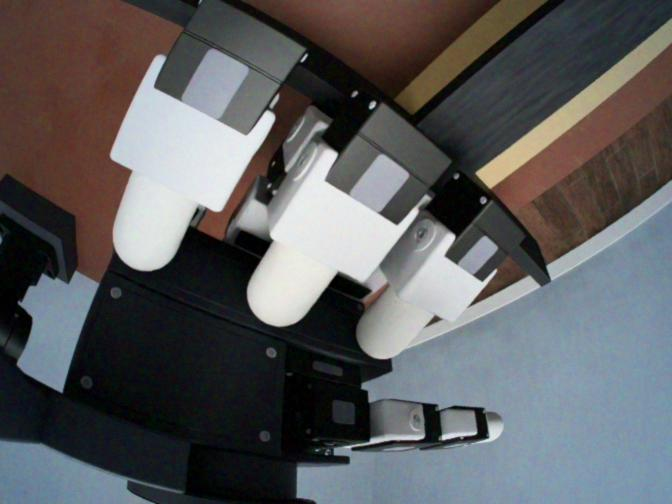

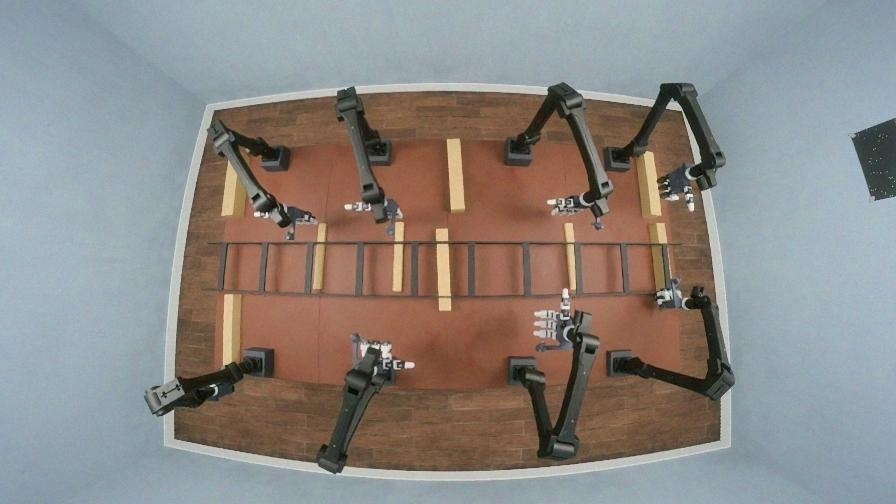

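Scaled by 2.800 from the camera's 896x504 image, which has a finer 1280x720 frame.

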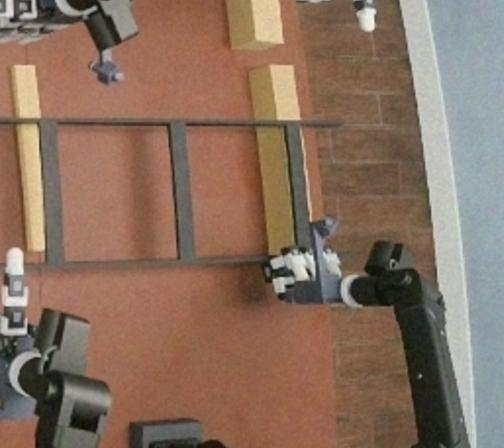

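Scaled by 1.575 from the camera's 896x504 image, which has a finer 1280x720 frame.

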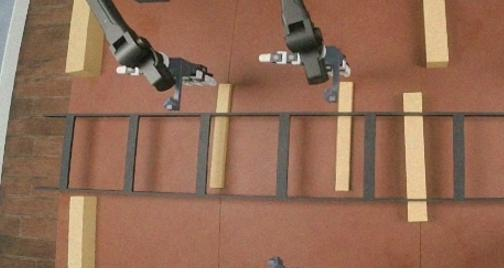

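Request:
move(
  arm6={"target": [-0.02, -0.45, 0.95, 0, 0, 1, 0], "speed": 0.25},
  cameras=[],
)

Request:
move(
  arm6={"target": [-0.02, -0.42, 0.78, 0, 0, 1, 0], "speed": 0.15},
  cameras=["cam_high"],
)

Request:
zoom_image(
  camera="cam_high",
  region=[380, 210, 560, 370],
)

Scene clock: 224.90 s.
Joint torques (N m): arm1=[-0.73 -7.47 9.5 0.35 -0.19 0.02] | arm2=[0.26 -15.85 6.89 0.76 0.02 -0.14] | arm3=[0.21 -16.62 13.12 -0.24 -0.12 -0.01] | arm4=[1.73 -21.71 11.14 0.12 0.31 0.02] | arm5=[0.79 -5.95 5.71 1.1 0.19 0.17] | arm6=[-1.38 -8.12 10.69 0.57 -0.36 -0.16] | arm7=[0.79 -6.3 7.64 0.2 -0.02 0.14] | arm8=[0.91 -10.58 15.16 0.57 -0.6 0.19]
Heat: arm1: hottest joint3_rad 42 °C; arm2: hottest joint3_rad 41 °C; arm3: hottest joint3_rad 41 °C; arm4: hottest joint3_rad 41 °C; arm5: hottest joint3_rad 36 °C; arm6: hottest joint3_rad 35 °C; arm7: hottest joint3_rad 43 °C; arm8: hottest joint3_rad 47 °C.
move: arm6 off_target
Joint velocities: within noise
arm1, arm2, arm3, arm4, arm5, arm7, arm8: as last shown
arm6.joint_positions: joint1_rad=-1.230 joint2_rad=+1.284 joint3_rad=+1.009 joint4_rad=-1.339 joint5_rad=+0.004 joint6_rad=-1.220 hand_index_mcp=-0.376 hand_index_abd=+0.003 hand_index_pip=-0.621 hand_index_dip=-0.507 hand_middle_mcp=-0.371 hand_middle_abd=+0.001 hand_middle_pip=-0.625 hand_middle_dip=-0.509 hand_ring_mcp=-0.379 hand_ring_abd=+0.002 hand_ring_pip=-0.619 hand_ring_dip=-0.508 hand_thumb_cmc=+0.714 hand_thumb_axl=+0.677 hand_thumb_mcp=+0.223 hand_thumb_ipl=+0.168 hand_current_limit=+0.400 hand_speed=-0.600
arm6.joint_status: not commanded
arm6.hand_state: blocked,goal,blocked,blocked,blocked,goal,blocked,blocked,blocked,goal,blocked,blocked,goal,goal,goal,goal
arm6.index_mcp_current_ma: 146
arm6.index_abd_current_ma: 4
arm6.index_pip_current_ma: 80
arm6.index_dip_current_ma: 63
arm6.middle_mcp_current_ma: 167
arm6.middle_abd_current_ma: 1
arm6.middle_pip_current_ma: 66
arm6.middle_dip_current_ma: 54
arm6.ring_mcp_current_ma: 136
arm6.ring_abd_current_ma: 3
arm6.ring_pip_current_ma: 88
arm6.ring_dip_current_ma: 59
arm6.thumb_cmc_current_ma: 0
arm6.thumb_axl_current_ma: -1
arm6.thumb_mcp_current_ma: -7
arm6.thumb_ipl_current_ma: 0
arm6.hand_goal_index_mcp: -0.420
arm6.hand_goal_index_abd: 0.000
arm6.hand_goal_index_pip: -0.650
arm6.hand_goal_index_dip: -0.530
arm6.hand_goal_middle_mcp: -0.420
arm6.hand_goal_middle_abd: 0.000
arm6.hand_goal_middle_pip: -0.650
arm6.hand_goal_middle_dip: -0.530
arm6.hand_goal_ring_mcp: -0.420
arm6.hand_goal_ring_abd: 0.000
arm6.hand_goal_ring_pip: -0.650
arm6.hand_goal_ring_dip: -0.530
arm6.hand_goal_thumb_cmc: 0.714
arm6.hand_goal_thumb_axl: 0.678
arm6.hand_goal_thumb_mcp: 0.226
arm6.hand_goal_thumb_ipl: 0.168
arm6.hand: x=-0.0361 y=-0.4539 z=+0.9337 quat_wxyz=(-0.018, +0.003, +1.000, -0.009) (m; scene frame)
arm6.hand_target: x=-0.0207 y=-0.4504 z=+0.9500 quat_wxyz=(+0.000, +0.000, +1.000, +0.000) (m; scene frame)
arm6.hand_status: off_target (0.023 m and 2.4 deg from the pose sent, 0.284 m and 1.0 deg at the start)
pictures: none
No camera images: "cameras" was empty.

Scene clock: 226.70 s.
Joint torques (N m): arm1=[-0.62 -7.41 9.48 0.35 -0.19 0.02] | arm2=[0.32 -15.85 6.89 0.77 0.02 -0.14] | arm3=[0.97 -15.97 13 -0.16 -0.08 -0.01] | arm4=[1.79 -21.71 11.15 0.1 0.3 0.02] | arm5=[0.79 -5.95 5.75 1.13 0.21 0.19] | arm6=[0.32 -9.41 5.64 0.95 -0.34 0.11] | arm7=[0.79 -6.3 7.64 0.2 -0.02 0.14] | arm8=[0.91 -10.64 15.17 0.57 -0.6 0.19]
Heat: arm1: hottest joint3_rad 42 °C; arm2: hottest joint3_rad 41 °C; arm3: hottest joint3_rad 41 °C; arm4: hottest joint3_rad 41 °C; arm5: hottest joint3_rad 36 °C; arm6: hottest joint3_rad 35 °C; arm7: hottest joint3_rad 43 °C; arm8: hottest joint3_rad 47 °C.
move: arm6 done
Joint velocities: within noise
arm1.joint_positions: joint1_rad=+0.196 joint2_rad=+1.100 joint3_rad=+1.105 joint4_rad=-1.514 joint5_rad=+0.000 joint6_rad=-1.307 hand_index_mcp=+0.754 hand_index_abd=+0.003 hand_index_pip=-0.680 hand_index_dip=+0.698 hand_middle_mcp=+0.754 hand_middle_abd=+0.003 hand_middle_pip=-0.680 hand_middle_dip=+0.697 hand_ring_mcp=+0.754 hand_ring_abd=+0.002 hand_ring_pip=-0.680 hand_ring_dip=+0.698 hand_thumb_cmc=+0.714 hand_thumb_axl=+0.677 hand_thumb_mcp=+0.223 hand_thumb_ipl=+0.168 hand_current_limit=+0.780 hand_speed=-0.600
arm1.joint_status: not commanded
arm1.hand_state: goal,goal,goal,goal,goal,goal,goal,goal,goal,goal,goal,goal,goal,goal,goal,goal
arm1.index_mcp_current_ma: 0
arm1.index_abd_current_ma: 7
arm1.index_pip_current_ma: 0
arm1.index_dip_current_ma: -7
arm1.middle_mcp_current_ma: 0
arm1.middle_abd_current_ma: 7
arm1.middle_pip_current_ma: 0
arm1.middle_dip_current_ma: -7
arm1.ring_mcp_current_ma: 0
arm1.ring_abd_current_ma: 6
arm1.ring_pip_current_ma: 0
arm1.ring_dip_current_ma: -6
arm1.thumb_cmc_current_ma: 0
arm1.thumb_axl_current_ma: -2
arm1.thumb_mcp_current_ma: -13
arm1.thumb_ipl_current_ma: -1
arm1.hand_goal_index_mcp: 0.754
arm1.hand_goal_index_abd: 0.000
arm1.hand_goal_index_pip: -0.680
arm1.hand_goal_index_dip: 0.700
arm1.hand_goal_middle_mcp: 0.754
arm1.hand_goal_middle_abd: 0.000
arm1.hand_goal_middle_pip: -0.680
arm1.hand_goal_middle_dip: 0.700
arm1.hand_goal_ring_mcp: 0.754
arm1.hand_goal_ring_abd: 0.000
arm1.hand_goal_ring_pip: -0.680
arm1.hand_goal_ring_dip: 0.700
arm1.hand_goal_thumb_cmc: 0.714
arm1.hand_goal_thumb_axl: 0.678
arm1.hand_goal_thumb_mcp: 0.226
arm1.hand_goal_thumb_ipl: 0.168
arm1.hand: x=+1.2798 y=+0.3131 z=+1.0434 quat_wxyz=(+0.027, +0.733, +0.679, -0.018) (m; scene frame)
arm1.hand_target: x=+1.2813 y=+0.3109 z=+1.0421 quat_wxyz=(+0.031, +0.734, +0.678, -0.020) (m; scene frame)
arm1.hand_status: not commanded
arm2.joint_positions: joint1_rad=+0.483 joint2_rad=+1.616 joint3_rad=+1.350 joint4_rad=-1.340 joint5_rad=+0.000 joint6_rad=+0.460 hand_index_mcp=+0.751 hand_index_abd=-0.003 hand_index_pip=+0.575 hand_index_dip=+0.694 hand_middle_mcp=+0.752 hand_middle_abd=+0.000 hand_middle_pip=+0.575 hand_middle_dip=+0.693 hand_ring_mcp=+0.752 hand_ring_abd=+0.002 hand_ring_pip=+0.575 hand_ring_dip=+0.693 hand_thumb_cmc=+0.714 hand_thumb_axl=+0.677 hand_thumb_mcp=+0.222 hand_thumb_ipl=+0.168 hand_current_limit=+0.780 hand_speed=-0.600
arm2.joint_status: not commanded
arm2.hand_state: goal,goal,goal,goal,goal,goal,goal,goal,goal,goal,goal,goal,goal,goal,goal,goal
arm2.index_mcp_current_ma: -3
arm2.index_abd_current_ma: -3
arm2.index_pip_current_ma: -3
arm2.index_dip_current_ma: -2
arm2.middle_mcp_current_ma: -3
arm2.middle_abd_current_ma: 0
arm2.middle_pip_current_ma: -3
arm2.middle_dip_current_ma: -3
arm2.ring_mcp_current_ma: -2
arm2.ring_abd_current_ma: 1
arm2.ring_pip_current_ma: -3
arm2.ring_dip_current_ma: -3
arm2.thumb_cmc_current_ma: 0
arm2.thumb_axl_current_ma: -1
arm2.thumb_mcp_current_ma: -6
arm2.thumb_ipl_current_ma: 0
arm2.hand_goal_index_mcp: 0.754
arm2.hand_goal_index_abd: 0.000
arm2.hand_goal_index_pip: 0.578
arm2.hand_goal_index_dip: 0.696
arm2.hand_goal_middle_mcp: 0.754
arm2.hand_goal_middle_abd: 0.000
arm2.hand_goal_middle_pip: 0.578
arm2.hand_goal_middle_dip: 0.696
arm2.hand_goal_ring_mcp: 0.754
arm2.hand_goal_ring_abd: 0.000
arm2.hand_goal_ring_pip: 0.578
arm2.hand_goal_ring_dip: 0.696
arm2.hand_goal_thumb_cmc: 0.714
arm2.hand_goal_thumb_axl: 0.678
arm2.hand_goal_thumb_mcp: 0.226
arm2.hand_goal_thumb_ipl: 0.168
arm2.hand: x=+0.6186 y=+0.1379 z=+0.9708 quat_wxyz=(-0.017, +1.000, -0.006, -0.005) (m; scene frame)
arm2.hand_target: x=+0.6186 y=+0.1352 z=+0.9798 quat_wxyz=(-0.005, +1.000, -0.003, +0.001) (m; scene frame)
arm2.hand_status: not commanded
arm3, arm4, arm5, arm8: as last shown
arm6.joint_positions: joint1_rad=-1.175 joint2_rad=+1.537 joint3_rad=+0.818 joint4_rad=-0.846 joint5_rad=+0.003 joint6_rad=-1.169 hand_index_mcp=-0.376 hand_index_abd=+0.003 hand_index_pip=-0.621 hand_index_dip=-0.507 hand_middle_mcp=-0.371 hand_middle_abd=+0.001 hand_middle_pip=-0.625 hand_middle_dip=-0.509 hand_ring_mcp=-0.379 hand_ring_abd=+0.002 hand_ring_pip=-0.619 hand_ring_dip=-0.508 hand_thumb_cmc=+0.714 hand_thumb_axl=+0.677 hand_thumb_mcp=+0.223 hand_thumb_ipl=+0.168 hand_current_limit=+0.400 hand_speed=-0.600
arm6.joint_status: not commanded
arm6.hand_state: blocked,goal,blocked,blocked,blocked,goal,blocked,blocked,blocked,goal,blocked,blocked,goal,goal,goal,goal
arm6.index_mcp_current_ma: 146
arm6.index_abd_current_ma: 4
arm6.index_pip_current_ma: 80
arm6.index_dip_current_ma: 63
arm6.middle_mcp_current_ma: 167
arm6.middle_abd_current_ma: 1
arm6.middle_pip_current_ma: 66
arm6.middle_dip_current_ma: 54
arm6.ring_mcp_current_ma: 136
arm6.ring_abd_current_ma: 3
arm6.ring_pip_current_ma: 88
arm6.ring_dip_current_ma: 59
arm6.thumb_cmc_current_ma: 0
arm6.thumb_axl_current_ma: -1
arm6.thumb_mcp_current_ma: -7
arm6.thumb_ipl_current_ma: 0
arm6.hand_goal_index_mcp: -0.420
arm6.hand_goal_index_abd: 0.000
arm6.hand_goal_index_pip: -0.650
arm6.hand_goal_index_dip: -0.530
arm6.hand_goal_middle_mcp: -0.420
arm6.hand_goal_middle_abd: 0.000
arm6.hand_goal_middle_pip: -0.650
arm6.hand_goal_middle_dip: -0.530
arm6.hand_goal_ring_mcp: -0.420
arm6.hand_goal_ring_abd: 0.000
arm6.hand_goal_ring_pip: -0.650
arm6.hand_goal_ring_dip: -0.530
arm6.hand_goal_thumb_cmc: 0.714
arm6.hand_goal_thumb_axl: 0.678
arm6.hand_goal_thumb_mcp: 0.226
arm6.hand_goal_thumb_ipl: 0.168
arm6.hand: x=-0.0163 y=-0.4249 z=+0.7864 quat_wxyz=(+0.004, +0.001, +1.000, +0.000) (m; scene frame)
arm6.hand_target: x=-0.0202 y=-0.4201 z=+0.7801 quat_wxyz=(+0.000, +0.000, +1.000, +0.000) (m; scene frame)
arm6.hand_status: done (0.009 m and 0.5 deg from the pose sent, 0.158 m and 2.3 deg at the start)
arm7.joint_positions: joint1_rad=-0.209 joint2_rad=+1.098 joint3_rad=+1.099 joint4_rad=-1.493 joint5_rad=-0.003 joint6_rad=-1.811 hand_index_mcp=+0.755 hand_index_abd=+0.002 hand_index_pip=-0.678 hand_index_dip=+0.698 hand_middle_mcp=+0.756 hand_middle_abd=+0.001 hand_middle_pip=-0.678 hand_middle_dip=+0.698 hand_ring_mcp=+0.757 hand_ring_abd=+0.003 hand_ring_pip=-0.674 hand_ring_dip=+0.702 hand_thumb_cmc=+0.714 hand_thumb_axl=+0.677 hand_thumb_mcp=+0.221 hand_thumb_ipl=+0.168 hand_current_limit=+0.780 hand_speed=-0.600
arm7.joint_status: not commanded
arm7.hand_state: goal,goal,goal,goal,goal,goal,goal,goal,goal,goal,goal,goal,goal,goal,goal,goal
arm7.index_mcp_current_ma: 3
arm7.index_abd_current_ma: 3
arm7.index_pip_current_ma: 3
arm7.index_dip_current_ma: -4
arm7.middle_mcp_current_ma: 3
arm7.middle_abd_current_ma: 1
arm7.middle_pip_current_ma: 3
arm7.middle_dip_current_ma: -4
arm7.ring_mcp_current_ma: 6
arm7.ring_abd_current_ma: 5
arm7.ring_pip_current_ma: 14
arm7.ring_dip_current_ma: 4
arm7.thumb_cmc_current_ma: 0
arm7.thumb_axl_current_ma: -1
arm7.thumb_mcp_current_ma: -14
arm7.thumb_ipl_current_ma: -1
arm7.hand_goal_index_mcp: 0.754
arm7.hand_goal_index_abd: 0.000
arm7.hand_goal_index_pip: -0.680
arm7.hand_goal_index_dip: 0.700
arm7.hand_goal_middle_mcp: 0.754
arm7.hand_goal_middle_abd: 0.000
arm7.hand_goal_middle_pip: -0.680
arm7.hand_goal_middle_dip: 0.700
arm7.hand_goal_ring_mcp: 0.754
arm7.hand_goal_ring_abd: 0.000
arm7.hand_goal_ring_pip: -0.680
arm7.hand_goal_ring_dip: 0.700
arm7.hand_goal_thumb_cmc: 0.714
arm7.hand_goal_thumb_axl: 0.678
arm7.hand_goal_thumb_mcp: 0.226
arm7.hand_goal_thumb_ipl: 0.168
arm7.hand: x=+0.4101 y=-0.3209 z=+1.0302 quat_wxyz=(+0.034, -0.701, +0.712, +0.015) (m; scene frame)
arm7.hand_target: x=+0.4077 y=-0.3214 z=+1.0297 quat_wxyz=(+0.031, -0.700, +0.713, +0.012) (m; scene frame)
arm7.hand_status: not commanded
pictures: cam_high

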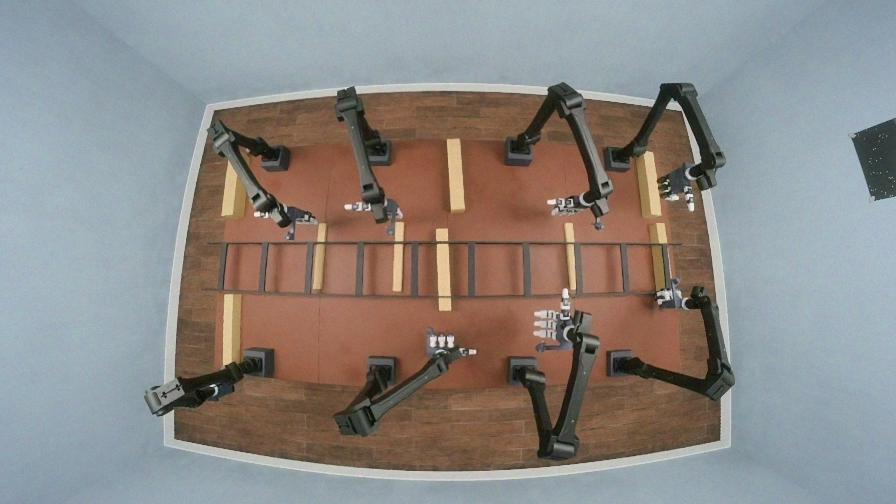

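Scaled by 2.800 from the camera's 896x504 image, which has a finer 1280x720 frame.

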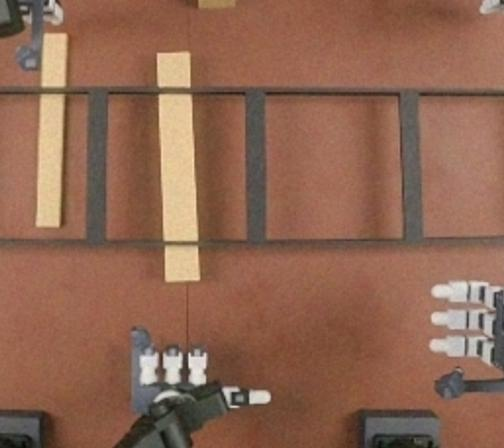

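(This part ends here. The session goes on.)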